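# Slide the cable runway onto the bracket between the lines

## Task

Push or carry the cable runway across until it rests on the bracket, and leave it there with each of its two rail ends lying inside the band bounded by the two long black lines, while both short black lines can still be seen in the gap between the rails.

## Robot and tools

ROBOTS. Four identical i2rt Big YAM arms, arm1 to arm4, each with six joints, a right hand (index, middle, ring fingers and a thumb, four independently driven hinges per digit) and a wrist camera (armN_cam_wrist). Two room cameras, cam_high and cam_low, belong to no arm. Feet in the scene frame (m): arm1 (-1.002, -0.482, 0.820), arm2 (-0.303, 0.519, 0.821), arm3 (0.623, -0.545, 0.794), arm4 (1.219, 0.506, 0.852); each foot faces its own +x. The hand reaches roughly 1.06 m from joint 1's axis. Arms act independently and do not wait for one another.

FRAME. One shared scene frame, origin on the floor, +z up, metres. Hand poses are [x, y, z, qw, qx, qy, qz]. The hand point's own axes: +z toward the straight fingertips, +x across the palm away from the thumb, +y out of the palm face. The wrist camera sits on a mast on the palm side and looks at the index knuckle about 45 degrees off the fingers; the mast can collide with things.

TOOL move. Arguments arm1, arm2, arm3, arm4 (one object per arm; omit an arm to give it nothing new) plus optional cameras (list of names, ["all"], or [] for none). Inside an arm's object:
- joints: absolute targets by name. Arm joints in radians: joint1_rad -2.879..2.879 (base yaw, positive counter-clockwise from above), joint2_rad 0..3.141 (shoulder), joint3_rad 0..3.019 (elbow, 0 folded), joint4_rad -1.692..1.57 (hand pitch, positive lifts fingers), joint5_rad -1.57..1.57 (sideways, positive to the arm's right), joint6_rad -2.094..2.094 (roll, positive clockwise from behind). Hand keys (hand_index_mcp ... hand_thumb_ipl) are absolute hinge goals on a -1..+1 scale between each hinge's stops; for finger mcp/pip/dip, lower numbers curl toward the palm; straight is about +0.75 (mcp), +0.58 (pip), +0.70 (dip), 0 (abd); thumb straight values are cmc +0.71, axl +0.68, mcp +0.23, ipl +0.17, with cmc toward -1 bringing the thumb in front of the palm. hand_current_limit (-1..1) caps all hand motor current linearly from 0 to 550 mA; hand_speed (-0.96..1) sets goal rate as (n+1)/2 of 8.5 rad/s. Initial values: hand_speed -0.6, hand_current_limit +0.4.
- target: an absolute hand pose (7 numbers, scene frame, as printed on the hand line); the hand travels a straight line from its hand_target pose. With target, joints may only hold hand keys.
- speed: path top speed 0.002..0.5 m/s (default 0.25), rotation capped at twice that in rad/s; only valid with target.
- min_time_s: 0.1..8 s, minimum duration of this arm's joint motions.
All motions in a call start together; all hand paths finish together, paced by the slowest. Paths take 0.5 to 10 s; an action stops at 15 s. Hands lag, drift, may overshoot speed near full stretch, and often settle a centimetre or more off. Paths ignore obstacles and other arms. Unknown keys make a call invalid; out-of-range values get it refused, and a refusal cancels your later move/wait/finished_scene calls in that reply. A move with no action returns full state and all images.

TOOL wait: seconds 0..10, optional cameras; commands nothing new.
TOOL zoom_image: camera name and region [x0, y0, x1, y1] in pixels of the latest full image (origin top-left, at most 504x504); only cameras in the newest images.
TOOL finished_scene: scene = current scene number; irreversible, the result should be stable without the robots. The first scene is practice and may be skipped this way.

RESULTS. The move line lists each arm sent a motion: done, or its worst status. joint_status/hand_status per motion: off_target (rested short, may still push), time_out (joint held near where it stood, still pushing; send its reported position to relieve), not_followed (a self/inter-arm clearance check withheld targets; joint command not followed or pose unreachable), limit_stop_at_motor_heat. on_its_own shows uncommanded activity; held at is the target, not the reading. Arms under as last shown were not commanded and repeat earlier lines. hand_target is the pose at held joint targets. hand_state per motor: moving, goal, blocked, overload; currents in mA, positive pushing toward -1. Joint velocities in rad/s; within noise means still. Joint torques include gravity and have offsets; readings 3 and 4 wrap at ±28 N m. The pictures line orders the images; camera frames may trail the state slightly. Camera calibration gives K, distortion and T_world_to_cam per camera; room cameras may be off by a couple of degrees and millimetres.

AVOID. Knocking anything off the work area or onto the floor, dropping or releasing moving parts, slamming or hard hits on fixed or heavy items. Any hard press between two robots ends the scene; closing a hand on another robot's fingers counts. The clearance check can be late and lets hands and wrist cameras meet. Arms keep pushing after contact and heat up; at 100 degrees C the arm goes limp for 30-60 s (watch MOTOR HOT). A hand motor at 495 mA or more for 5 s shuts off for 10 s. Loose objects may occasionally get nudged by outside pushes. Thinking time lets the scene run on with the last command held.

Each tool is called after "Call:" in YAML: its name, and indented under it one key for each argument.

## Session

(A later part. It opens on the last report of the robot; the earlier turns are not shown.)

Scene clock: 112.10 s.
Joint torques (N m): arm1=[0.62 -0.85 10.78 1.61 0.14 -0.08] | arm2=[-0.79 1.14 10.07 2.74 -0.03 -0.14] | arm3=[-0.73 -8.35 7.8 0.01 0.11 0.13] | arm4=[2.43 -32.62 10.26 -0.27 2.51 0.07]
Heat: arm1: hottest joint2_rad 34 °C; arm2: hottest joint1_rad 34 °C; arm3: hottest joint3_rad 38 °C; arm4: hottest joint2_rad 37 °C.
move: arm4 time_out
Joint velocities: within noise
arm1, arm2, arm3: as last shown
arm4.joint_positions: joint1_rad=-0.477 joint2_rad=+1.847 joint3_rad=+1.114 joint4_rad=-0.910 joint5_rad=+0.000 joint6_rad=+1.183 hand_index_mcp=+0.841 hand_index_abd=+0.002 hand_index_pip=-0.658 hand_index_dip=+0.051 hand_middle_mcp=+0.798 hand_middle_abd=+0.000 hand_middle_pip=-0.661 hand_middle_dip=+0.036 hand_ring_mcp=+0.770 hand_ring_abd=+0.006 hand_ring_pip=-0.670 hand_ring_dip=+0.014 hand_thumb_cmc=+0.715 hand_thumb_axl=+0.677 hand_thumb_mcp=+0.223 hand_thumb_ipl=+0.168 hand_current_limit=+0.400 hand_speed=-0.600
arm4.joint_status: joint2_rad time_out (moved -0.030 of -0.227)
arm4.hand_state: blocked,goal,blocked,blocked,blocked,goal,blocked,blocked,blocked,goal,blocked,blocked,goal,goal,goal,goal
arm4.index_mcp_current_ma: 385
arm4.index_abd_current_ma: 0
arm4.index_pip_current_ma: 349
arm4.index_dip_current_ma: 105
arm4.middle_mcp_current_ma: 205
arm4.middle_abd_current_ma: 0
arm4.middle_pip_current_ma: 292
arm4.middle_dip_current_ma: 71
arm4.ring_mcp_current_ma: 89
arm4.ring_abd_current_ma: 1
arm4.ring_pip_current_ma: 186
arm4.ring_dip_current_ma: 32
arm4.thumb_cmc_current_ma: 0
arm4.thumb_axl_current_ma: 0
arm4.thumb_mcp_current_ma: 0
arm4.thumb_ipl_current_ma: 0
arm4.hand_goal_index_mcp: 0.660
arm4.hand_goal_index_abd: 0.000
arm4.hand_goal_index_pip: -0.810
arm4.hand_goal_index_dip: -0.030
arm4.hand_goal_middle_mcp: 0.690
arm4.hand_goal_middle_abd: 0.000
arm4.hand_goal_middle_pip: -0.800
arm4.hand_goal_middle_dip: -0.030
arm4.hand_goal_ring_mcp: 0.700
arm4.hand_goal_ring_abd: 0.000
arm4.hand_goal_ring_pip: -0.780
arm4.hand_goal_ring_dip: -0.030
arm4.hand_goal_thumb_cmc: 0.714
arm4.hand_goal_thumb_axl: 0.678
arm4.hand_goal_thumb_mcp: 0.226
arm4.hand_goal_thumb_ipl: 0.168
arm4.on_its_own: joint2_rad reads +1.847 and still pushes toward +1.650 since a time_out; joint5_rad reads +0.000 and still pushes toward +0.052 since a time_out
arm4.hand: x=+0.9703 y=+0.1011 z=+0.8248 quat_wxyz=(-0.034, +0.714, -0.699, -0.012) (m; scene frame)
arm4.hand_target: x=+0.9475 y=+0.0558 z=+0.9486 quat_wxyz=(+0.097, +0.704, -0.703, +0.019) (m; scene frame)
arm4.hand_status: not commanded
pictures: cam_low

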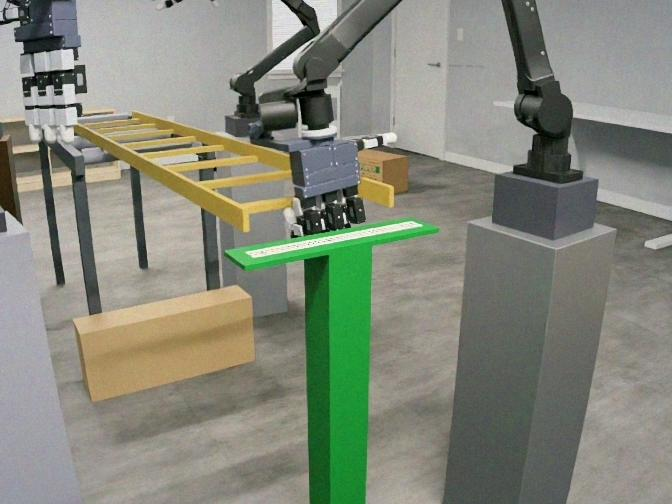

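Call:
move:
  cameras: ["arm4_cam_wrist", "cam_high"]

Call:
zoom_image:
  camera: "cam_high"
  region: [300, 200, 500, 420]

Scene clock: 112.60 s.
Joint torques (N m): arm1=[0.62 -0.85 10.78 1.59 0.14 -0.08] | arm2=[-0.56 0.85 10.11 2.73 0 -0.17] | arm3=[-0.73 -8.35 7.82 0.02 0.11 0.13] | arm4=[2.08 -32.85 10.3 -0.35 2.52 0.06]
Heat: arm1: hottest joint2_rad 34 °C; arm2: hottest joint1_rad 34 °C; arm3: hottest joint3_rad 38 °C; arm4: hottest joint2_rad 37 °C.
Joint velocities: within noise
arm1.joint_positions: joint1_rad=+0.166 joint2_rad=+0.624 joint3_rad=+1.324 joint4_rad=-1.143 joint5_rad=+0.019 joint6_rad=+1.116 hand_index_mcp=+0.755 hand_index_abd=+0.001 hand_index_pip=+0.577 hand_index_dip=+0.696 hand_middle_mcp=+0.755 hand_middle_abd=+0.001 hand_middle_pip=+0.577 hand_middle_dip=+0.696 hand_ring_mcp=+0.755 hand_ring_abd=+0.000 hand_ring_pip=+0.577 hand_ring_dip=+0.696 hand_thumb_cmc=+0.715 hand_thumb_axl=+0.677 hand_thumb_mcp=+0.226 hand_thumb_ipl=+0.168 hand_current_limit=+0.400 hand_speed=-0.600
arm1.joint_status: not commanded
arm1.hand_state: goal,goal,goal,goal,goal,goal,goal,goal,goal,goal,goal,goal,goal,goal,goal,goal
arm1.index_mcp_current_ma: 1
arm1.index_abd_current_ma: 0
arm1.index_pip_current_ma: 1
arm1.index_dip_current_ma: 0
arm1.middle_mcp_current_ma: 1
arm1.middle_abd_current_ma: 0
arm1.middle_pip_current_ma: 1
arm1.middle_dip_current_ma: 0
arm1.ring_mcp_current_ma: 1
arm1.ring_abd_current_ma: 0
arm1.ring_pip_current_ma: 1
arm1.ring_dip_current_ma: 0
arm1.thumb_cmc_current_ma: 1
arm1.thumb_axl_current_ma: -1
arm1.thumb_mcp_current_ma: 0
arm1.thumb_ipl_current_ma: 0
arm1.hand_goal_index_mcp: 0.754
arm1.hand_goal_index_abd: 0.000
arm1.hand_goal_index_pip: 0.576
arm1.hand_goal_index_dip: 0.696
arm1.hand_goal_middle_mcp: 0.754
arm1.hand_goal_middle_abd: 0.000
arm1.hand_goal_middle_pip: 0.576
arm1.hand_goal_middle_dip: 0.696
arm1.hand_goal_ring_mcp: 0.754
arm1.hand_goal_ring_abd: 0.000
arm1.hand_goal_ring_pip: 0.576
arm1.hand_goal_ring_dip: 0.696
arm1.hand_goal_thumb_cmc: 0.714
arm1.hand_goal_thumb_axl: 0.678
arm1.hand_goal_thumb_mcp: 0.226
arm1.hand_goal_thumb_ipl: 0.168
arm1.hand: x=-0.9125 y=-0.2064 z=+1.3835 quat_wxyz=(-0.280, +0.450, +0.715, +0.456) (m; scene frame)
arm1.hand_target: x=-0.9124 y=-0.2099 z=+1.3967 quat_wxyz=(-0.286, +0.446, +0.709, +0.466) (m; scene frame)
arm1.hand_status: not commanded
arm2.joint_positions: joint1_rad=-0.055 joint2_rad=+0.612 joint3_rad=+1.317 joint4_rad=-1.234 joint5_rad=-0.014 joint6_rad=+1.159 hand_index_mcp=+0.754 hand_index_abd=+0.000 hand_index_pip=+0.577 hand_index_dip=+0.696 hand_middle_mcp=+0.754 hand_middle_abd=+0.001 hand_middle_pip=+0.577 hand_middle_dip=+0.696 hand_ring_mcp=+0.754 hand_ring_abd=+0.000 hand_ring_pip=+0.577 hand_ring_dip=+0.696 hand_thumb_cmc=+0.714 hand_thumb_axl=+0.677 hand_thumb_mcp=+0.226 hand_thumb_ipl=+0.168 hand_current_limit=+0.400 hand_speed=-0.600
arm2.joint_status: not commanded
arm2.hand_state: goal,goal,goal,goal,goal,goal,goal,goal,goal,goal,goal,goal,goal,goal,goal,goal
arm2.index_mcp_current_ma: 0
arm2.index_abd_current_ma: 1
arm2.index_pip_current_ma: 2
arm2.index_dip_current_ma: 0
arm2.middle_mcp_current_ma: 0
arm2.middle_abd_current_ma: 1
arm2.middle_pip_current_ma: 2
arm2.middle_dip_current_ma: 0
arm2.ring_mcp_current_ma: 0
arm2.ring_abd_current_ma: 1
arm2.ring_pip_current_ma: 2
arm2.ring_dip_current_ma: 0
arm2.thumb_cmc_current_ma: 1
arm2.thumb_axl_current_ma: -3
arm2.thumb_mcp_current_ma: -1
arm2.thumb_ipl_current_ma: -1
arm2.hand_goal_index_mcp: 0.754
arm2.hand_goal_index_abd: 0.000
arm2.hand_goal_index_pip: 0.576
arm2.hand_goal_index_dip: 0.696
arm2.hand_goal_middle_mcp: 0.754
arm2.hand_goal_middle_abd: 0.000
arm2.hand_goal_middle_pip: 0.576
arm2.hand_goal_middle_dip: 0.696
arm2.hand_goal_ring_mcp: 0.754
arm2.hand_goal_ring_abd: 0.000
arm2.hand_goal_ring_pip: 0.576
arm2.hand_goal_ring_dip: 0.696
arm2.hand_goal_thumb_cmc: 0.714
arm2.hand_goal_thumb_axl: 0.678
arm2.hand_goal_thumb_mcp: 0.226
arm2.hand_goal_thumb_ipl: 0.168
arm2.hand: x=-0.4305 y=+0.2754 z=+1.3591 quat_wxyz=(+0.437, +0.684, -0.532, +0.241) (m; scene frame)
arm2.hand_target: x=-0.4301 y=+0.2780 z=+1.3702 quat_wxyz=(+0.446, +0.679, -0.528, +0.246) (m; scene frame)
arm2.hand_status: not commanded
arm3.joint_positions: joint1_rad=-1.196 joint2_rad=+1.305 joint3_rad=+1.356 joint4_rad=-1.576 joint5_rad=+0.002 joint6_rad=+1.549 hand_index_mcp=+0.754 hand_index_abd=-0.003 hand_index_pip=+0.574 hand_index_dip=+0.694 hand_middle_mcp=+0.754 hand_middle_abd=+0.000 hand_middle_pip=+0.574 hand_middle_dip=+0.693 hand_ring_mcp=+0.754 hand_ring_abd=+0.000 hand_ring_pip=+0.573 hand_ring_dip=+0.694 hand_thumb_cmc=+0.713 hand_thumb_axl=+0.677 hand_thumb_mcp=+0.215 hand_thumb_ipl=+0.165 hand_current_limit=+0.400 hand_speed=-0.600
arm3.joint_status: not commanded
arm3.hand_state: goal,goal,goal,goal,goal,goal,goal,goal,goal,goal,goal,goal,goal,goal,goal,goal
arm3.index_mcp_current_ma: 0
arm3.index_abd_current_ma: -1
arm3.index_pip_current_ma: -1
arm3.index_dip_current_ma: -1
arm3.middle_mcp_current_ma: 0
arm3.middle_abd_current_ma: 0
arm3.middle_pip_current_ma: -1
arm3.middle_dip_current_ma: -1
arm3.ring_mcp_current_ma: 0
arm3.ring_abd_current_ma: 0
arm3.ring_pip_current_ma: -1
arm3.ring_dip_current_ma: -1
arm3.thumb_cmc_current_ma: 0
arm3.thumb_axl_current_ma: 0
arm3.thumb_mcp_current_ma: -12
arm3.thumb_ipl_current_ma: -2
arm3.hand_goal_index_mcp: 0.754
arm3.hand_goal_index_abd: 0.000
arm3.hand_goal_index_pip: 0.576
arm3.hand_goal_index_dip: 0.696
arm3.hand_goal_middle_mcp: 0.754
arm3.hand_goal_middle_abd: 0.000
arm3.hand_goal_middle_pip: 0.576
arm3.hand_goal_middle_dip: 0.696
arm3.hand_goal_ring_mcp: 0.754
arm3.hand_goal_ring_abd: 0.000
arm3.hand_goal_ring_pip: 0.576
arm3.hand_goal_ring_dip: 0.696
arm3.hand_goal_thumb_cmc: 0.714
arm3.hand_goal_thumb_axl: 0.678
arm3.hand_goal_thumb_mcp: 0.226
arm3.hand_goal_thumb_ipl: 0.168
arm3.hand: x=+0.9826 y=-0.4503 z=+1.0767 quat_wxyz=(+0.002, +0.968, +0.251, +0.020) (m; scene frame)
arm3.hand_target: x=+0.9789 y=-0.4536 z=+1.0762 quat_wxyz=(+0.003, +0.970, +0.243, +0.016) (m; scene frame)
arm3.hand_status: not commanded
arm4.joint_positions: joint1_rad=-0.477 joint2_rad=+1.847 joint3_rad=+1.114 joint4_rad=-0.910 joint5_rad=+0.000 joint6_rad=+1.183 hand_index_mcp=+0.841 hand_index_abd=+0.002 hand_index_pip=-0.658 hand_index_dip=+0.051 hand_middle_mcp=+0.798 hand_middle_abd=+0.000 hand_middle_pip=-0.661 hand_middle_dip=+0.036 hand_ring_mcp=+0.770 hand_ring_abd=+0.006 hand_ring_pip=-0.670 hand_ring_dip=+0.014 hand_thumb_cmc=+0.715 hand_thumb_axl=+0.677 hand_thumb_mcp=+0.223 hand_thumb_ipl=+0.168 hand_current_limit=+0.400 hand_speed=-0.600
arm4.joint_status: joint2_rad time_out (moved -0.030 of -0.227)
arm4.hand_state: blocked,goal,blocked,blocked,blocked,goal,blocked,blocked,blocked,goal,blocked,blocked,goal,goal,goal,goal
arm4.index_mcp_current_ma: 385
arm4.index_abd_current_ma: 0
arm4.index_pip_current_ma: 349
arm4.index_dip_current_ma: 105
arm4.middle_mcp_current_ma: 205
arm4.middle_abd_current_ma: 0
arm4.middle_pip_current_ma: 292
arm4.middle_dip_current_ma: 71
arm4.ring_mcp_current_ma: 89
arm4.ring_abd_current_ma: 1
arm4.ring_pip_current_ma: 186
arm4.ring_dip_current_ma: 32
arm4.thumb_cmc_current_ma: 0
arm4.thumb_axl_current_ma: 0
arm4.thumb_mcp_current_ma: 0
arm4.thumb_ipl_current_ma: 0
arm4.hand_goal_index_mcp: 0.660
arm4.hand_goal_index_abd: 0.000
arm4.hand_goal_index_pip: -0.810
arm4.hand_goal_index_dip: -0.030
arm4.hand_goal_middle_mcp: 0.690
arm4.hand_goal_middle_abd: 0.000
arm4.hand_goal_middle_pip: -0.800
arm4.hand_goal_middle_dip: -0.030
arm4.hand_goal_ring_mcp: 0.700
arm4.hand_goal_ring_abd: 0.000
arm4.hand_goal_ring_pip: -0.780
arm4.hand_goal_ring_dip: -0.030
arm4.hand_goal_thumb_cmc: 0.714
arm4.hand_goal_thumb_axl: 0.678
arm4.hand_goal_thumb_mcp: 0.226
arm4.hand_goal_thumb_ipl: 0.168
arm4.on_its_own: joint2_rad reads +1.847 and still pushes toward +1.650 since a time_out; joint5_rad reads +0.000 and still pushes toward +0.052 since a time_out
arm4.hand: x=+0.9703 y=+0.1011 z=+0.8248 quat_wxyz=(-0.034, +0.714, -0.699, -0.012) (m; scene frame)
arm4.hand_target: x=+0.9475 y=+0.0558 z=+0.9486 quat_wxyz=(+0.097, +0.704, -0.703, +0.019) (m; scene frame)
arm4.hand_status: not commanded
pictures: arm4_cam_wrist, cam_high
camera_calibration:
arm4_cam_wrist: T_world_to_cam=[[-0.676287, 0.735773, 0.0356959, 0.585238], [0.473994, 0.397556, 0.785671, -1.19687], [0.563884, 0.548259, -0.617613, 0.0335863], [0, 0, 0, 1]] pos_world=[0.944161, 0.026808, 0.940202]

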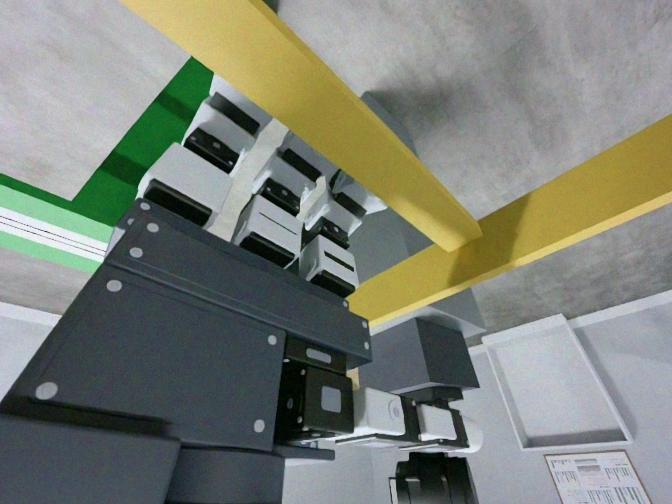

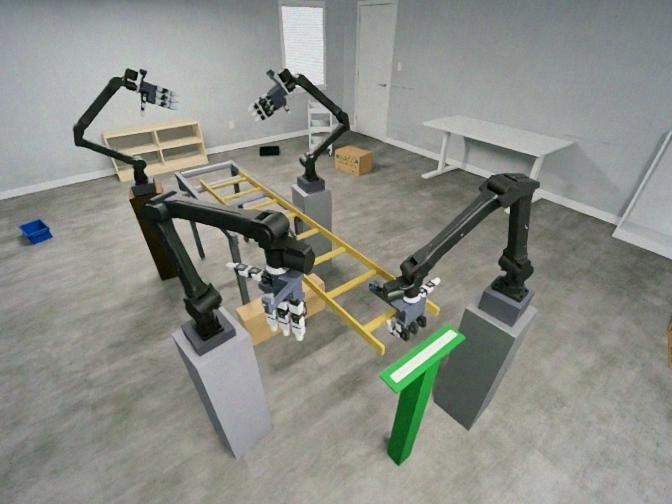

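Scaled by 2.291 from the camera's 672x504 image, which has a finer 960x720 frame.

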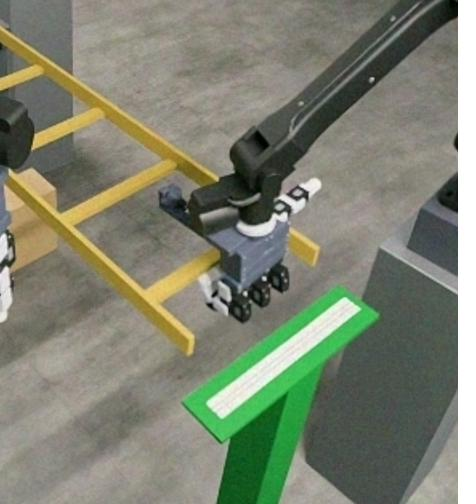

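Call:
move:
  arm4: {"joints": {"joint3_rad": 1.32, "joint1_rad": -0.42, "joint2_rad": 1.72, "hand_current_limit": 0.75}, "min_time_s": 1.5}
  cameras: ["cam_low", "cam_high"]

Scene clock: 116.83 s.
Joint torques (N m): arm1=[0.62 -0.91 10.77 1.59 0.14 -0.07] | arm2=[-0.5 0.73 10.13 2.77 0.01 -0.14] | arm3=[-0.73 -8.35 7.8 0.01 0.11 0.13] | arm4=[3.78 -27.52 12.94 -0.02 2.5 -0.15]
Heat: arm1: hottest joint2_rad 34 °C; arm2: hottest joint1_rad 34 °C; arm3: hottest joint3_rad 38 °C; arm4: hottest joint2_rad 37 °C.
move: arm4 time_out
Joint velocities: within noise
arm1, arm2, arm3: as last shown
arm4.joint_positions: joint1_rad=-0.446 joint2_rad=+1.861 joint3_rad=+1.139 joint4_rad=-0.912 joint5_rad=+0.000 joint6_rad=+1.209 hand_index_mcp=+0.841 hand_index_abd=+0.002 hand_index_pip=-0.657 hand_index_dip=+0.053 hand_middle_mcp=+0.799 hand_middle_abd=-0.001 hand_middle_pip=-0.658 hand_middle_dip=+0.040 hand_ring_mcp=+0.770 hand_ring_abd=+0.005 hand_ring_pip=-0.666 hand_ring_dip=+0.022 hand_thumb_cmc=+0.715 hand_thumb_axl=+0.677 hand_thumb_mcp=+0.223 hand_thumb_ipl=+0.168 hand_current_limit=+0.750 hand_speed=-0.600
arm4.joint_status: joint2_rad time_out (moved +0.014 of -0.127); joint3_rad time_out (moved +0.026 of +0.206); the others done
arm4.hand_state: blocked,goal,blocked,blocked,blocked,goal,blocked,blocked,blocked,goal,blocked,blocked,goal,goal,goal,goal
arm4.index_mcp_current_ma: 481
arm4.index_abd_current_ma: 0
arm4.index_pip_current_ma: 354
arm4.index_dip_current_ma: 111
arm4.middle_mcp_current_ma: 205
arm4.middle_abd_current_ma: 0
arm4.middle_pip_current_ma: 305
arm4.middle_dip_current_ma: 78
arm4.ring_mcp_current_ma: 89
arm4.ring_abd_current_ma: 0
arm4.ring_pip_current_ma: 200
arm4.ring_dip_current_ma: 45
arm4.thumb_cmc_current_ma: 0
arm4.thumb_axl_current_ma: 0
arm4.thumb_mcp_current_ma: 0
arm4.thumb_ipl_current_ma: 0
arm4.hand_goal_index_mcp: 0.660
arm4.hand_goal_index_abd: 0.000
arm4.hand_goal_index_pip: -0.810
arm4.hand_goal_index_dip: -0.030
arm4.hand_goal_middle_mcp: 0.690
arm4.hand_goal_middle_abd: 0.000
arm4.hand_goal_middle_pip: -0.800
arm4.hand_goal_middle_dip: -0.030
arm4.hand_goal_ring_mcp: 0.700
arm4.hand_goal_ring_abd: 0.000
arm4.hand_goal_ring_pip: -0.780
arm4.hand_goal_ring_dip: -0.030
arm4.hand_goal_thumb_cmc: 0.714
arm4.hand_goal_thumb_axl: 0.678
arm4.hand_goal_thumb_mcp: 0.226
arm4.hand_goal_thumb_ipl: 0.168
arm4.on_its_own: joint2_rad reads +1.861 and still pushes toward +1.720 since a time_out; joint3_rad reads +1.139 and still pushes toward +1.252 since a time_out; joint5_rad reads +0.000 and still pushes toward +0.052 since a time_out
arm4.hand: x=+0.9799 y=+0.0864 z=+0.8258 quat_wxyz=(-0.029, +0.716, -0.697, -0.011) (m; scene frame)
arm4.hand_target: x=+0.9623 y=+0.0224 z=+0.9374 quat_wxyz=(+0.093, +0.721, -0.686, +0.019) (m; scene frame)
arm4.hand_status: not commanded
pictures: cam_high, cam_low

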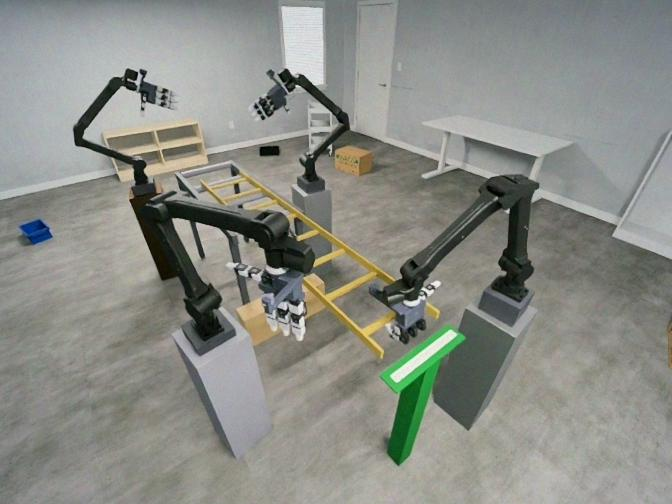

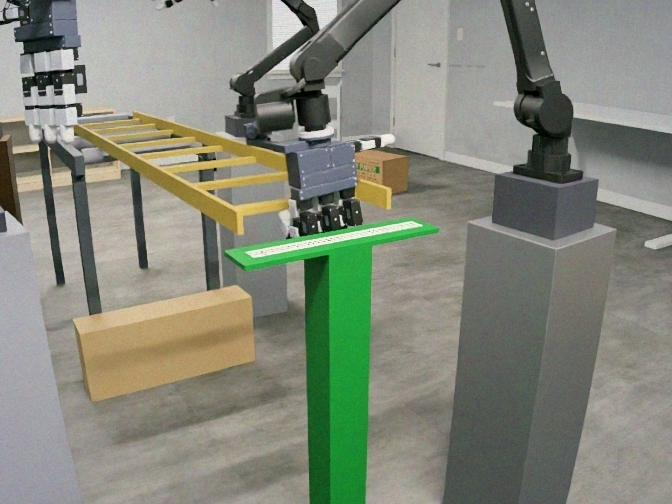

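Call:
move:
  arm4: {"joints": {"joint3_rad": 1.36, "joint2_rad": 1.60, "joint1_rad": -0.40, "joint4_rad": -0.95}, "min_time_s": 1.5}
  cameras: ["cam_low"]

Scene clock: 121.40 s.
Joint torques (N m): arm1=[0.62 -0.85 10.77 1.59 0.14 -0.08] | arm2=[-0.62 0.97 10.07 2.77 0.02 -0.15] | arm3=[-0.73 -8.35 7.83 0.01 0.11 0.13] | arm4=[0.15 -31.21 13.52 0.81 3.23 -0.31]
Heat: arm1: hottest joint2_rad 34 °C; arm2: hottest joint1_rad 34 °C; arm3: hottest joint3_rad 38 °C; arm4: hottest joint3_rad 38 °C.
move: arm4 time_out
Joint velocities: within noise
arm1, arm2, arm3: as last shown
arm4.joint_positions: joint1_rad=-0.385 joint2_rad=+1.784 joint3_rad=+1.163 joint4_rad=-0.962 joint5_rad=-0.016 joint6_rad=+1.227 hand_index_mcp=+0.864 hand_index_abd=+0.001 hand_index_pip=-0.650 hand_index_dip=+0.038 hand_middle_mcp=+0.819 hand_middle_abd=-0.001 hand_middle_pip=-0.644 hand_middle_dip=+0.046 hand_ring_mcp=+0.784 hand_ring_abd=+0.003 hand_ring_pip=-0.633 hand_ring_dip=+0.039 hand_thumb_cmc=+0.715 hand_thumb_axl=+0.677 hand_thumb_mcp=+0.223 hand_thumb_ipl=+0.168 hand_current_limit=+0.750 hand_speed=-0.600
arm4.joint_status: joint2_rad time_out (moved -0.077 of -0.261); joint3_rad time_out (moved +0.024 of +0.221); the others done
arm4.hand_state: blocked,goal,blocked,blocked,blocked,goal,blocked,blocked,blocked,goal,blocked,blocked,goal,goal,goal,goal
arm4.index_mcp_current_ma: 481
arm4.index_abd_current_ma: 0
arm4.index_pip_current_ma: 385
arm4.index_dip_current_ma: 74
arm4.middle_mcp_current_ma: 284
arm4.middle_abd_current_ma: 0
arm4.middle_pip_current_ma: 367
arm4.middle_dip_current_ma: 92
arm4.ring_mcp_current_ma: 126
arm4.ring_abd_current_ma: 0
arm4.ring_pip_current_ma: 328
arm4.ring_dip_current_ma: 77
arm4.thumb_cmc_current_ma: 0
arm4.thumb_axl_current_ma: 0
arm4.thumb_mcp_current_ma: 0
arm4.thumb_ipl_current_ma: 0
arm4.hand_goal_index_mcp: 0.660
arm4.hand_goal_index_abd: 0.000
arm4.hand_goal_index_pip: -0.810
arm4.hand_goal_index_dip: -0.030
arm4.hand_goal_middle_mcp: 0.690
arm4.hand_goal_middle_abd: 0.000
arm4.hand_goal_middle_pip: -0.800
arm4.hand_goal_middle_dip: -0.030
arm4.hand_goal_ring_mcp: 0.700
arm4.hand_goal_ring_abd: 0.000
arm4.hand_goal_ring_pip: -0.780
arm4.hand_goal_ring_dip: -0.030
arm4.hand_goal_thumb_cmc: 0.714
arm4.hand_goal_thumb_axl: 0.678
arm4.hand_goal_thumb_mcp: 0.226
arm4.hand_goal_thumb_ipl: 0.168
arm4.on_its_own: joint2_rad reads +1.784 and still pushes toward +1.600 since a time_out; joint3_rad reads +1.163 and still pushes toward +1.275 since a time_out; joint5_rad reads -0.016 and still pushes toward +0.052 since a time_out
arm4.hand: x=+1.0061 y=+0.0643 z=+0.8668 quat_wxyz=(-0.010, +0.731, -0.682, +0.007) (m; scene frame)
arm4.hand_target: x=+0.9709 y=+0.0144 z=+1.0078 quat_wxyz=(+0.143, +0.722, -0.675, +0.045) (m; scene frame)
arm4.hand_status: not commanded
pictures: cam_low

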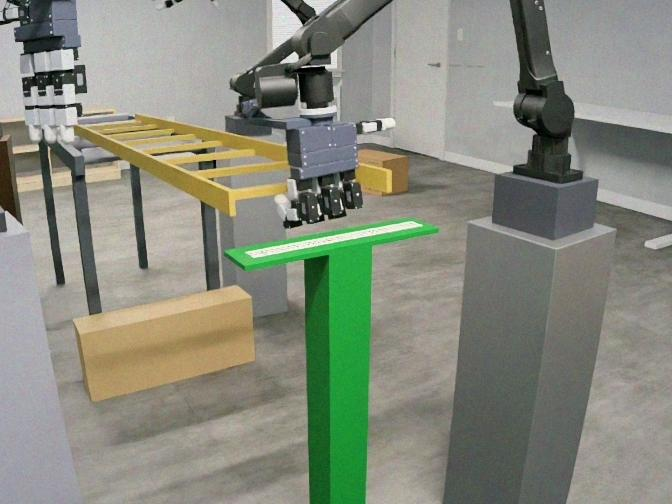

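Call:
move:
  cameras: ["arm4_cam_wrist", "cam_high"]

Call:
zoom_image:
  camera: "cam_low"
  region: [200, 100, 450, 290]

Scene clock: 121.53 s.
Joint torques (N m): arm1=[0.62 -0.91 10.78 1.61 0.15 -0.08] | arm2=[-0.26 0.91 10.14 2.77 0.02 -0.13] | arm3=[-0.73 -8.35 7.82 0.01 0.11 0.13] | arm4=[-0.03 -30.97 13.42 0.65 3.24 -0.34]
Heat: arm1: hottest joint2_rad 34 °C; arm2: hottest joint1_rad 34 °C; arm3: hottest joint3_rad 38 °C; arm4: hottest joint2_rad 38 °C.
Joint velocities: within noise
arm1.joint_positions: joint1_rad=+0.166 joint2_rad=+0.624 joint3_rad=+1.324 joint4_rad=-1.143 joint5_rad=+0.019 joint6_rad=+1.116 hand_index_mcp=+0.755 hand_index_abd=+0.001 hand_index_pip=+0.577 hand_index_dip=+0.696 hand_middle_mcp=+0.755 hand_middle_abd=+0.001 hand_middle_pip=+0.577 hand_middle_dip=+0.696 hand_ring_mcp=+0.755 hand_ring_abd=+0.000 hand_ring_pip=+0.577 hand_ring_dip=+0.696 hand_thumb_cmc=+0.715 hand_thumb_axl=+0.677 hand_thumb_mcp=+0.226 hand_thumb_ipl=+0.168 hand_current_limit=+0.400 hand_speed=-0.600
arm1.joint_status: not commanded
arm1.hand_state: goal,goal,goal,goal,goal,goal,goal,goal,goal,goal,goal,goal,goal,goal,goal,goal
arm1.index_mcp_current_ma: 1
arm1.index_abd_current_ma: 0
arm1.index_pip_current_ma: 1
arm1.index_dip_current_ma: 0
arm1.middle_mcp_current_ma: 1
arm1.middle_abd_current_ma: 0
arm1.middle_pip_current_ma: 1
arm1.middle_dip_current_ma: 0
arm1.ring_mcp_current_ma: 1
arm1.ring_abd_current_ma: 0
arm1.ring_pip_current_ma: 1
arm1.ring_dip_current_ma: 0
arm1.thumb_cmc_current_ma: 1
arm1.thumb_axl_current_ma: -1
arm1.thumb_mcp_current_ma: 0
arm1.thumb_ipl_current_ma: 0
arm1.hand_goal_index_mcp: 0.754
arm1.hand_goal_index_abd: 0.000
arm1.hand_goal_index_pip: 0.576
arm1.hand_goal_index_dip: 0.696
arm1.hand_goal_middle_mcp: 0.754
arm1.hand_goal_middle_abd: 0.000
arm1.hand_goal_middle_pip: 0.576
arm1.hand_goal_middle_dip: 0.696
arm1.hand_goal_ring_mcp: 0.754
arm1.hand_goal_ring_abd: 0.000
arm1.hand_goal_ring_pip: 0.576
arm1.hand_goal_ring_dip: 0.696
arm1.hand_goal_thumb_cmc: 0.714
arm1.hand_goal_thumb_axl: 0.678
arm1.hand_goal_thumb_mcp: 0.226
arm1.hand_goal_thumb_ipl: 0.168
arm1.hand: x=-0.9125 y=-0.2064 z=+1.3835 quat_wxyz=(-0.280, +0.450, +0.715, +0.456) (m; scene frame)
arm1.hand_target: x=-0.9124 y=-0.2099 z=+1.3967 quat_wxyz=(-0.286, +0.446, +0.709, +0.466) (m; scene frame)
arm1.hand_status: not commanded
arm2.joint_positions: joint1_rad=-0.055 joint2_rad=+0.612 joint3_rad=+1.317 joint4_rad=-1.234 joint5_rad=-0.014 joint6_rad=+1.159 hand_index_mcp=+0.754 hand_index_abd=+0.000 hand_index_pip=+0.577 hand_index_dip=+0.696 hand_middle_mcp=+0.754 hand_middle_abd=+0.001 hand_middle_pip=+0.577 hand_middle_dip=+0.696 hand_ring_mcp=+0.754 hand_ring_abd=+0.000 hand_ring_pip=+0.577 hand_ring_dip=+0.696 hand_thumb_cmc=+0.714 hand_thumb_axl=+0.677 hand_thumb_mcp=+0.226 hand_thumb_ipl=+0.168 hand_current_limit=+0.400 hand_speed=-0.600
arm2.joint_status: not commanded
arm2.hand_state: goal,goal,goal,goal,goal,goal,goal,goal,goal,goal,goal,goal,goal,goal,goal,goal
arm2.index_mcp_current_ma: 0
arm2.index_abd_current_ma: 1
arm2.index_pip_current_ma: 2
arm2.index_dip_current_ma: 0
arm2.middle_mcp_current_ma: 0
arm2.middle_abd_current_ma: 1
arm2.middle_pip_current_ma: 2
arm2.middle_dip_current_ma: 0
arm2.ring_mcp_current_ma: 0
arm2.ring_abd_current_ma: 1
arm2.ring_pip_current_ma: 2
arm2.ring_dip_current_ma: 0
arm2.thumb_cmc_current_ma: 1
arm2.thumb_axl_current_ma: -3
arm2.thumb_mcp_current_ma: -1
arm2.thumb_ipl_current_ma: -1
arm2.hand_goal_index_mcp: 0.754
arm2.hand_goal_index_abd: 0.000
arm2.hand_goal_index_pip: 0.576
arm2.hand_goal_index_dip: 0.696
arm2.hand_goal_middle_mcp: 0.754
arm2.hand_goal_middle_abd: 0.000
arm2.hand_goal_middle_pip: 0.576
arm2.hand_goal_middle_dip: 0.696
arm2.hand_goal_ring_mcp: 0.754
arm2.hand_goal_ring_abd: 0.000
arm2.hand_goal_ring_pip: 0.576
arm2.hand_goal_ring_dip: 0.696
arm2.hand_goal_thumb_cmc: 0.714
arm2.hand_goal_thumb_axl: 0.678
arm2.hand_goal_thumb_mcp: 0.226
arm2.hand_goal_thumb_ipl: 0.168
arm2.hand: x=-0.4305 y=+0.2754 z=+1.3591 quat_wxyz=(+0.437, +0.684, -0.532, +0.241) (m; scene frame)
arm2.hand_target: x=-0.4301 y=+0.2780 z=+1.3702 quat_wxyz=(+0.446, +0.679, -0.528, +0.246) (m; scene frame)
arm2.hand_status: not commanded
arm3.joint_positions: joint1_rad=-1.196 joint2_rad=+1.305 joint3_rad=+1.356 joint4_rad=-1.576 joint5_rad=+0.002 joint6_rad=+1.549 hand_index_mcp=+0.754 hand_index_abd=-0.003 hand_index_pip=+0.574 hand_index_dip=+0.694 hand_middle_mcp=+0.754 hand_middle_abd=+0.000 hand_middle_pip=+0.574 hand_middle_dip=+0.693 hand_ring_mcp=+0.754 hand_ring_abd=+0.000 hand_ring_pip=+0.573 hand_ring_dip=+0.694 hand_thumb_cmc=+0.713 hand_thumb_axl=+0.677 hand_thumb_mcp=+0.215 hand_thumb_ipl=+0.165 hand_current_limit=+0.400 hand_speed=-0.600
arm3.joint_status: not commanded
arm3.hand_state: goal,goal,goal,goal,goal,goal,goal,goal,goal,goal,goal,goal,goal,goal,goal,goal
arm3.index_mcp_current_ma: 0
arm3.index_abd_current_ma: -1
arm3.index_pip_current_ma: -1
arm3.index_dip_current_ma: -1
arm3.middle_mcp_current_ma: 0
arm3.middle_abd_current_ma: 0
arm3.middle_pip_current_ma: -1
arm3.middle_dip_current_ma: -1
arm3.ring_mcp_current_ma: 0
arm3.ring_abd_current_ma: 0
arm3.ring_pip_current_ma: -1
arm3.ring_dip_current_ma: -1
arm3.thumb_cmc_current_ma: 0
arm3.thumb_axl_current_ma: 0
arm3.thumb_mcp_current_ma: -12
arm3.thumb_ipl_current_ma: -2
arm3.hand_goal_index_mcp: 0.754
arm3.hand_goal_index_abd: 0.000
arm3.hand_goal_index_pip: 0.576
arm3.hand_goal_index_dip: 0.696
arm3.hand_goal_middle_mcp: 0.754
arm3.hand_goal_middle_abd: 0.000
arm3.hand_goal_middle_pip: 0.576
arm3.hand_goal_middle_dip: 0.696
arm3.hand_goal_ring_mcp: 0.754
arm3.hand_goal_ring_abd: 0.000
arm3.hand_goal_ring_pip: 0.576
arm3.hand_goal_ring_dip: 0.696
arm3.hand_goal_thumb_cmc: 0.714
arm3.hand_goal_thumb_axl: 0.678
arm3.hand_goal_thumb_mcp: 0.226
arm3.hand_goal_thumb_ipl: 0.168
arm3.hand: x=+0.9826 y=-0.4503 z=+1.0767 quat_wxyz=(+0.002, +0.968, +0.251, +0.020) (m; scene frame)
arm3.hand_target: x=+0.9789 y=-0.4536 z=+1.0762 quat_wxyz=(+0.003, +0.970, +0.243, +0.016) (m; scene frame)
arm3.hand_status: not commanded
arm4.joint_positions: joint1_rad=-0.385 joint2_rad=+1.784 joint3_rad=+1.163 joint4_rad=-0.962 joint5_rad=-0.016 joint6_rad=+1.227 hand_index_mcp=+0.864 hand_index_abd=+0.001 hand_index_pip=-0.650 hand_index_dip=+0.038 hand_middle_mcp=+0.819 hand_middle_abd=-0.001 hand_middle_pip=-0.644 hand_middle_dip=+0.046 hand_ring_mcp=+0.784 hand_ring_abd=+0.003 hand_ring_pip=-0.633 hand_ring_dip=+0.039 hand_thumb_cmc=+0.715 hand_thumb_axl=+0.677 hand_thumb_mcp=+0.223 hand_thumb_ipl=+0.168 hand_current_limit=+0.750 hand_speed=-0.600
arm4.joint_status: joint2_rad time_out (moved -0.077 of -0.261); joint3_rad time_out (moved +0.024 of +0.221); the others done
arm4.hand_state: blocked,goal,blocked,blocked,blocked,goal,blocked,blocked,blocked,goal,blocked,blocked,goal,goal,goal,goal
arm4.index_mcp_current_ma: 481
arm4.index_abd_current_ma: 0
arm4.index_pip_current_ma: 385
arm4.index_dip_current_ma: 74
arm4.middle_mcp_current_ma: 284
arm4.middle_abd_current_ma: 0
arm4.middle_pip_current_ma: 367
arm4.middle_dip_current_ma: 92
arm4.ring_mcp_current_ma: 126
arm4.ring_abd_current_ma: 0
arm4.ring_pip_current_ma: 328
arm4.ring_dip_current_ma: 77
arm4.thumb_cmc_current_ma: 0
arm4.thumb_axl_current_ma: 0
arm4.thumb_mcp_current_ma: 0
arm4.thumb_ipl_current_ma: 0
arm4.hand_goal_index_mcp: 0.660
arm4.hand_goal_index_abd: 0.000
arm4.hand_goal_index_pip: -0.810
arm4.hand_goal_index_dip: -0.030
arm4.hand_goal_middle_mcp: 0.690
arm4.hand_goal_middle_abd: 0.000
arm4.hand_goal_middle_pip: -0.800
arm4.hand_goal_middle_dip: -0.030
arm4.hand_goal_ring_mcp: 0.700
arm4.hand_goal_ring_abd: 0.000
arm4.hand_goal_ring_pip: -0.780
arm4.hand_goal_ring_dip: -0.030
arm4.hand_goal_thumb_cmc: 0.714
arm4.hand_goal_thumb_axl: 0.678
arm4.hand_goal_thumb_mcp: 0.226
arm4.hand_goal_thumb_ipl: 0.168
arm4.on_its_own: joint2_rad reads +1.784 and still pushes toward +1.600 since a time_out; joint3_rad reads +1.163 and still pushes toward +1.275 since a time_out; joint5_rad reads -0.016 and still pushes toward +0.052 since a time_out
arm4.hand: x=+1.0061 y=+0.0643 z=+0.8668 quat_wxyz=(-0.010, +0.731, -0.682, +0.007) (m; scene frame)
arm4.hand_target: x=+0.9709 y=+0.0144 z=+1.0078 quat_wxyz=(+0.143, +0.722, -0.675, +0.045) (m; scene frame)
arm4.hand_status: not commanded
pictures: arm4_cam_wrist, cam_high
camera_calibration:
arm4_cam_wrist: T_world_to_cam=[[-0.709821, 0.704365, -0.00494346, 0.705906], [0.457717, 0.466574, 0.756838, -1.19535], [0.535397, 0.534956, -0.653584, 0.120172], [0, 0, 0, 1]] pos_world=[0.983861, -0.00378054, 0.986722]

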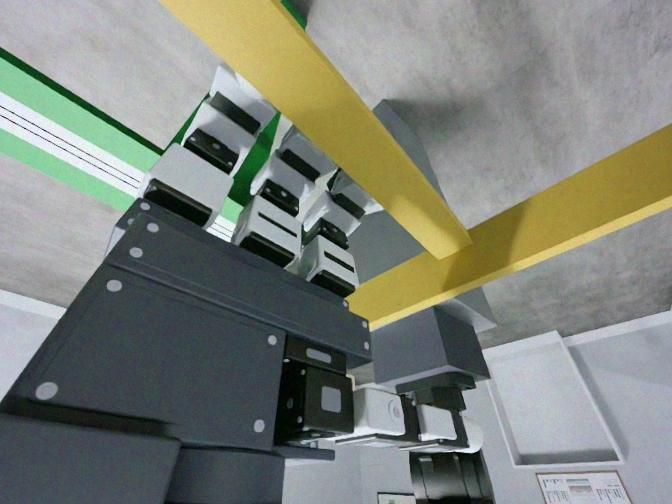

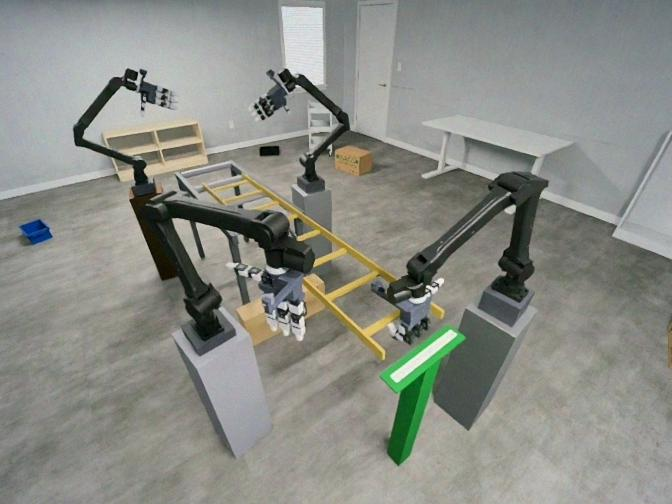

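This scene's latest camera images include none from cam_low. They are from: arm4_cam_wrist, cam_high. cam_low's image comes with the result of a call that names it in "cameras".

Call:
zoom_image:
  camera: "cam_high"
  region: [340, 260, 480, 400]

Call:
zoom_image:
  camera: "arm4_cam_wrist"
  region: [120, 0, 500, 360]

Scaled by 3.600 from the camera's 672x504 image, which has a finer 960x720 frame.

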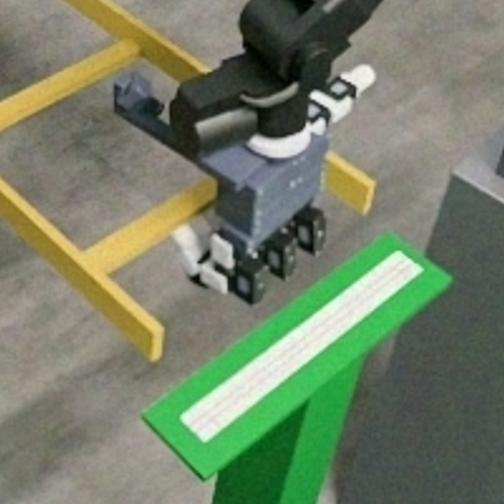

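Scaled by 1.326 from the camera's 672x504 image, which has a finer 960x720 frame.

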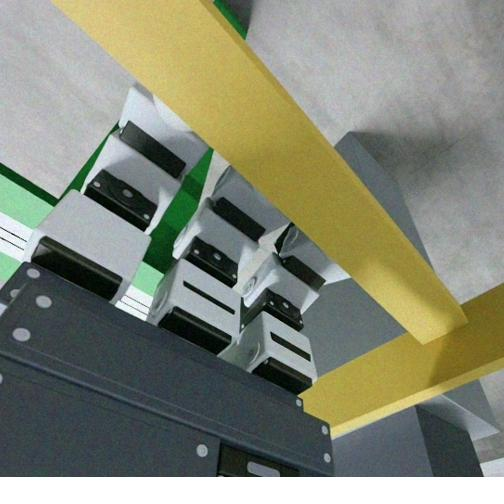

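Call:
move:
  arm4: {"joints": {"joint1_rad": -0.33, "joint6_rad": 1.26, "joint2_rad": 1.585, "joint3_rad": 1.34}, "min_time_s": 1.5}
  cameras: ["cam_low", "cam_high", "arm4_cam_wrist"]

Call:
zoom_image:
  camera: "cam_high"
  region: [340, 260, 480, 400]

Call:
zoom_image:
  camera: "cam_low"
  region: [200, 110, 460, 290]

Scene clock: 127.33 s.
Joint torques (N m): arm1=[0.62 -0.85 10.78 1.59 0.14 -0.08] | arm2=[-0.79 0.62 10.1 2.74 0.01 -0.14] | arm3=[-0.73 -8.35 7.82 0.01 0.11 0.13] | arm4=[3.9 -31.5 13.64 0.79 2.09 -0.15]
Heat: arm1: hottest joint2_rad 34 °C; arm2: hottest joint1_rad 34 °C; arm3: hottest joint3_rad 38 °C; arm4: hottest joint3_rad 40 °C.
move: arm4 time_out
Joint velocities: within noise
arm1, arm2, arm3: as last shown
arm4.joint_positions: joint1_rad=-0.359 joint2_rad=+1.772 joint3_rad=+1.163 joint4_rad=-0.962 joint5_rad=+0.010 joint6_rad=+1.258 hand_index_mcp=+0.861 hand_index_abd=+0.001 hand_index_pip=-0.650 hand_index_dip=+0.038 hand_middle_mcp=+0.819 hand_middle_abd=-0.001 hand_middle_pip=-0.644 hand_middle_dip=+0.046 hand_ring_mcp=+0.786 hand_ring_abd=+0.003 hand_ring_pip=-0.633 hand_ring_dip=+0.039 hand_thumb_cmc=+0.715 hand_thumb_axl=+0.677 hand_thumb_mcp=+0.223 hand_thumb_ipl=+0.168 hand_current_limit=+0.750 hand_speed=-0.600
arm4.joint_status: joint2_rad time_out (moved -0.012 of -0.199); joint3_rad time_out (moved +0.000 of +0.177); the others done
arm4.hand_state: blocked,goal,blocked,blocked,blocked,goal,blocked,blocked,blocked,goal,blocked,blocked,goal,goal,goal,goal
arm4.index_mcp_current_ma: 481
arm4.index_abd_current_ma: 0
arm4.index_pip_current_ma: 385
arm4.index_dip_current_ma: 74
arm4.middle_mcp_current_ma: 284
arm4.middle_abd_current_ma: 0
arm4.middle_pip_current_ma: 367
arm4.middle_dip_current_ma: 92
arm4.ring_mcp_current_ma: 130
arm4.ring_abd_current_ma: 0
arm4.ring_pip_current_ma: 328
arm4.ring_dip_current_ma: 77
arm4.thumb_cmc_current_ma: 0
arm4.thumb_axl_current_ma: 0
arm4.thumb_mcp_current_ma: 0
arm4.thumb_ipl_current_ma: 0
arm4.hand_goal_index_mcp: 0.660
arm4.hand_goal_index_abd: 0.000
arm4.hand_goal_index_pip: -0.810
arm4.hand_goal_index_dip: -0.030
arm4.hand_goal_middle_mcp: 0.690
arm4.hand_goal_middle_abd: 0.000
arm4.hand_goal_middle_pip: -0.800
arm4.hand_goal_middle_dip: -0.030
arm4.hand_goal_ring_mcp: 0.700
arm4.hand_goal_ring_abd: 0.000
arm4.hand_goal_ring_pip: -0.780
arm4.hand_goal_ring_dip: -0.030
arm4.hand_goal_thumb_cmc: 0.714
arm4.hand_goal_thumb_axl: 0.678
arm4.hand_goal_thumb_mcp: 0.226
arm4.hand_goal_thumb_ipl: 0.168
arm4.on_its_own: joint2_rad reads +1.772 and still pushes toward +1.585 since a time_out; joint3_rad reads +1.163 and still pushes toward +1.275 since a time_out; joint5_rad reads +0.010 and still pushes toward +0.052 since a time_out
arm4.hand: x=+1.0133 y=+0.0615 z=+0.8748 quat_wxyz=(+0.001, +0.729, -0.684, -0.002) (m; scene frame)
arm4.hand_target: x=+1.0067 y=+0.0031 z=+1.0142 quat_wxyz=(+0.147, +0.727, -0.669, +0.058) (m; scene frame)
arm4.hand_status: not commanded
pictures: arm4_cam_wrist, cam_high, cam_low
camera_calibration:
arm4_cam_wrist: T_world_to_cam=[[-0.705767, 0.708348, 0.0116721, 0.694287], [0.481608, 0.46764, 0.741192, -1.21398], [0.519563, 0.52873, -0.671192, 0.154864], [0, 0, 0, 1]] pos_world=[0.994208, -0.00596988, 0.995634]

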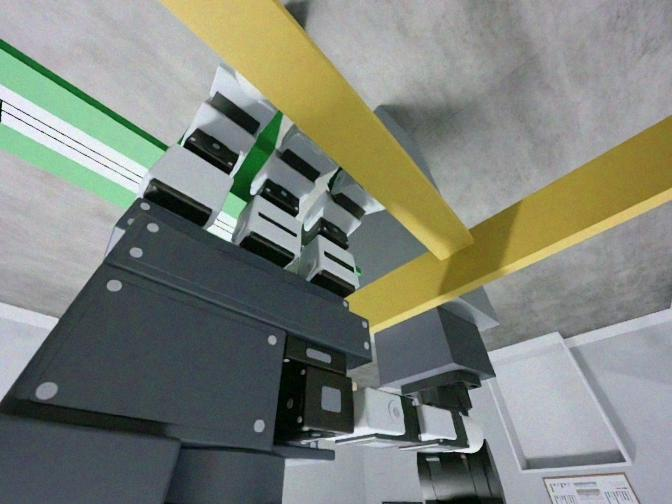

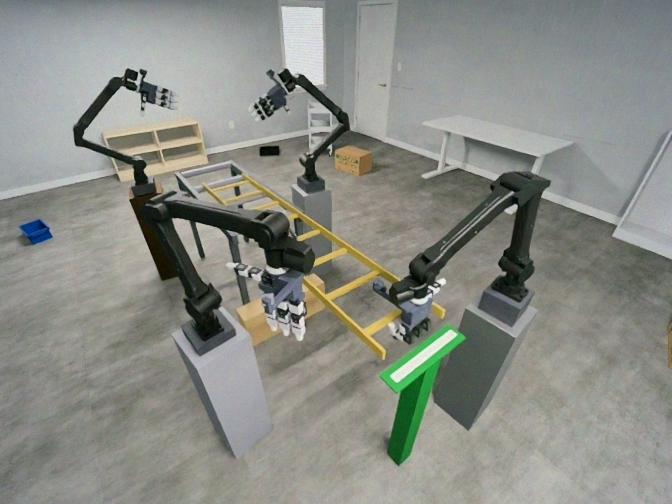

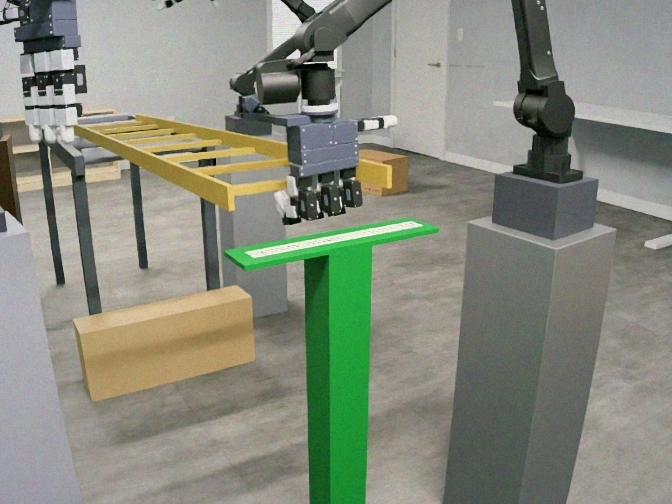

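Scaled by 3.600 from the camera's 672x504 image, which has a finer 960x720 frame.

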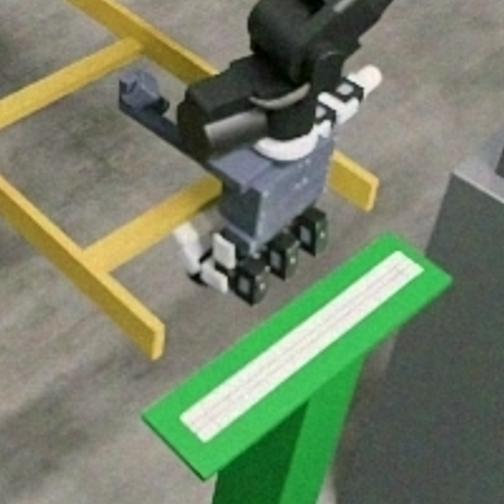

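Scaled by 1.938 from the camera's 672x504 image, which has a finer 960x720 frame.

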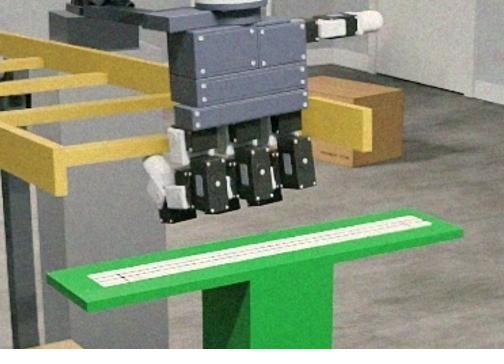

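Call:
move:
  arm4: {"joints": {"joint1_rad": -0.25, "joint6_rad": 1.34, "joint2_rad": 1.58, "joint3_rad": 1.27}, "min_time_s": 2}
  cameras: ["cam_low", "cam_high", "arm4_cam_wrist"]

Call:
zoom_image:
  camera: "cam_high"
  region: [340, 260, 480, 400]

Call:
zoom_image:
  camera: "cam_low"
  region: [200, 110, 460, 290]

Scene clock: 131.87 s.
Joint torques (N m): arm1=[0.62 -0.91 10.77 1.61 0.14 -0.08] | arm2=[-0.62 0.79 10.1 2.84 0.01 -0.15] | arm3=[-0.73 -8.35 7.83 0.02 0.11 0.13] | arm4=[3.37 -31.97 13.14 0.64 2.23 -0.18]
Heat: arm1: hottest joint2_rad 34 °C; arm2: hottest joint1_rad 34 °C; arm3: hottest joint3_rad 38 °C; arm4: hottest joint3_rad 41 °C.
move: arm4 time_out
Joint velocities: within noise
arm1, arm2, arm3: as last shown
arm4.joint_positions: joint1_rad=-0.276 joint2_rad=+1.772 joint3_rad=+1.163 joint4_rad=-0.962 joint5_rad=+0.006 joint6_rad=+1.346 hand_index_mcp=+0.861 hand_index_abd=+0.000 hand_index_pip=-0.650 hand_index_dip=+0.038 hand_middle_mcp=+0.819 hand_middle_abd=-0.001 hand_middle_pip=-0.644 hand_middle_dip=+0.046 hand_ring_mcp=+0.786 hand_ring_abd=+0.003 hand_ring_pip=-0.632 hand_ring_dip=+0.039 hand_thumb_cmc=+0.715 hand_thumb_axl=+0.677 hand_thumb_mcp=+0.223 hand_thumb_ipl=+0.168 hand_current_limit=+0.750 hand_speed=-0.600
arm4.joint_status: joint2_rad time_out (moved +0.000 of -0.192); joint3_rad time_out (moved +0.000 of +0.107); the others done
arm4.hand_state: blocked,goal,blocked,blocked,blocked,goal,blocked,blocked,blocked,goal,blocked,blocked,goal,goal,goal,goal
arm4.index_mcp_current_ma: 481
arm4.index_abd_current_ma: 0
arm4.index_pip_current_ma: 385
arm4.index_dip_current_ma: 74
arm4.middle_mcp_current_ma: 284
arm4.middle_abd_current_ma: 0
arm4.middle_pip_current_ma: 367
arm4.middle_dip_current_ma: 92
arm4.ring_mcp_current_ma: 131
arm4.ring_abd_current_ma: 0
arm4.ring_pip_current_ma: 330
arm4.ring_dip_current_ma: 77
arm4.thumb_cmc_current_ma: 0
arm4.thumb_axl_current_ma: 0
arm4.thumb_mcp_current_ma: 0
arm4.thumb_ipl_current_ma: 0
arm4.hand_goal_index_mcp: 0.660
arm4.hand_goal_index_abd: 0.000
arm4.hand_goal_index_pip: -0.810
arm4.hand_goal_index_dip: -0.030
arm4.hand_goal_middle_mcp: 0.690
arm4.hand_goal_middle_abd: 0.000
arm4.hand_goal_middle_pip: -0.800
arm4.hand_goal_middle_dip: -0.030
arm4.hand_goal_ring_mcp: 0.700
arm4.hand_goal_ring_abd: 0.000
arm4.hand_goal_ring_pip: -0.780
arm4.hand_goal_ring_dip: -0.030
arm4.hand_goal_thumb_cmc: 0.714
arm4.hand_goal_thumb_axl: 0.678
arm4.hand_goal_thumb_mcp: 0.226
arm4.hand_goal_thumb_ipl: 0.168
arm4.on_its_own: joint2_rad reads +1.772 and still pushes toward +1.580 since a time_out; joint3_rad reads +1.163 and still pushes toward +1.270 since a time_out; joint5_rad reads +0.006 and still pushes toward +0.052 since a time_out
arm4.hand: x=+1.0527 y=+0.0534 z=+0.8749 quat_wxyz=(+0.001, +0.728, -0.686, +0.000) (m; scene frame)
arm4.hand_target: x=+1.0486 y=-0.0034 z=+1.0126 quat_wxyz=(+0.142, +0.726, -0.669, +0.069) (m; scene frame)
arm4.hand_status: not commanded
pictures: arm4_cam_wrist, cam_high, cam_low
camera_calibration:
arm4_cam_wrist: T_world_to_cam=[[-0.702836, 0.7113, 0.00857723, 0.727277], [0.481566, 0.466892, 0.741691, -1.22956], [0.52356, 0.525418, -0.670687, 0.134226], [0, 0, 0, 1]] pos_world=[1.03299, -0.013766, 0.995737]

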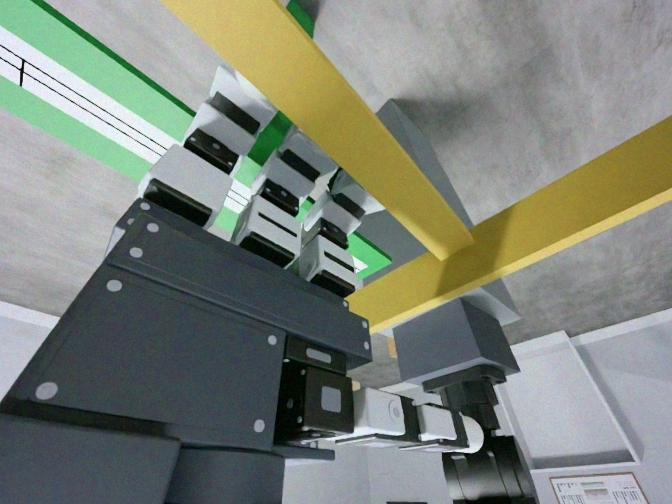

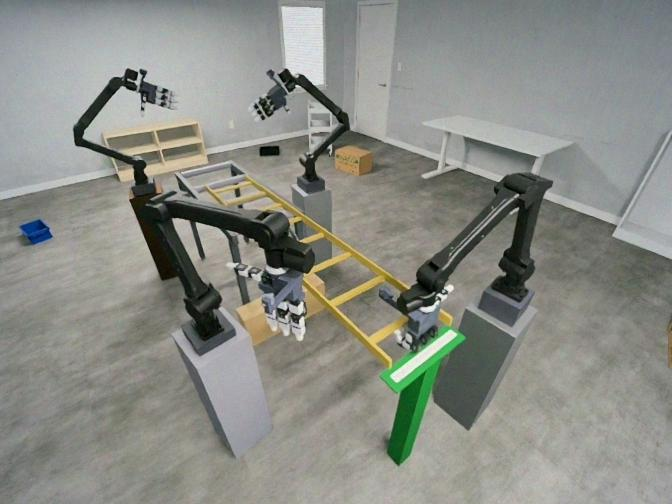

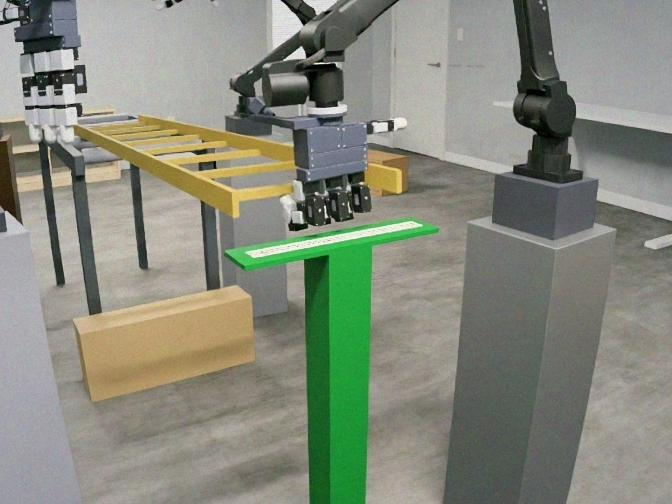

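Scaled by 3.600 from the camera's 672x504 image, which has a finer 960x720 frame.

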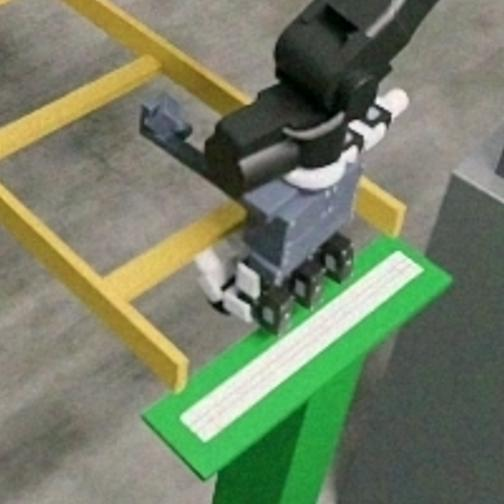

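Scaled by 1.938 from the camera's 672x504 image, which has a finer 960x720 frame.

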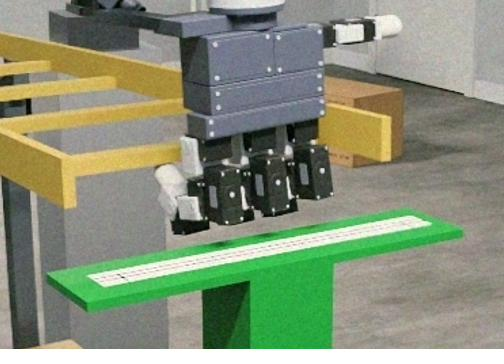

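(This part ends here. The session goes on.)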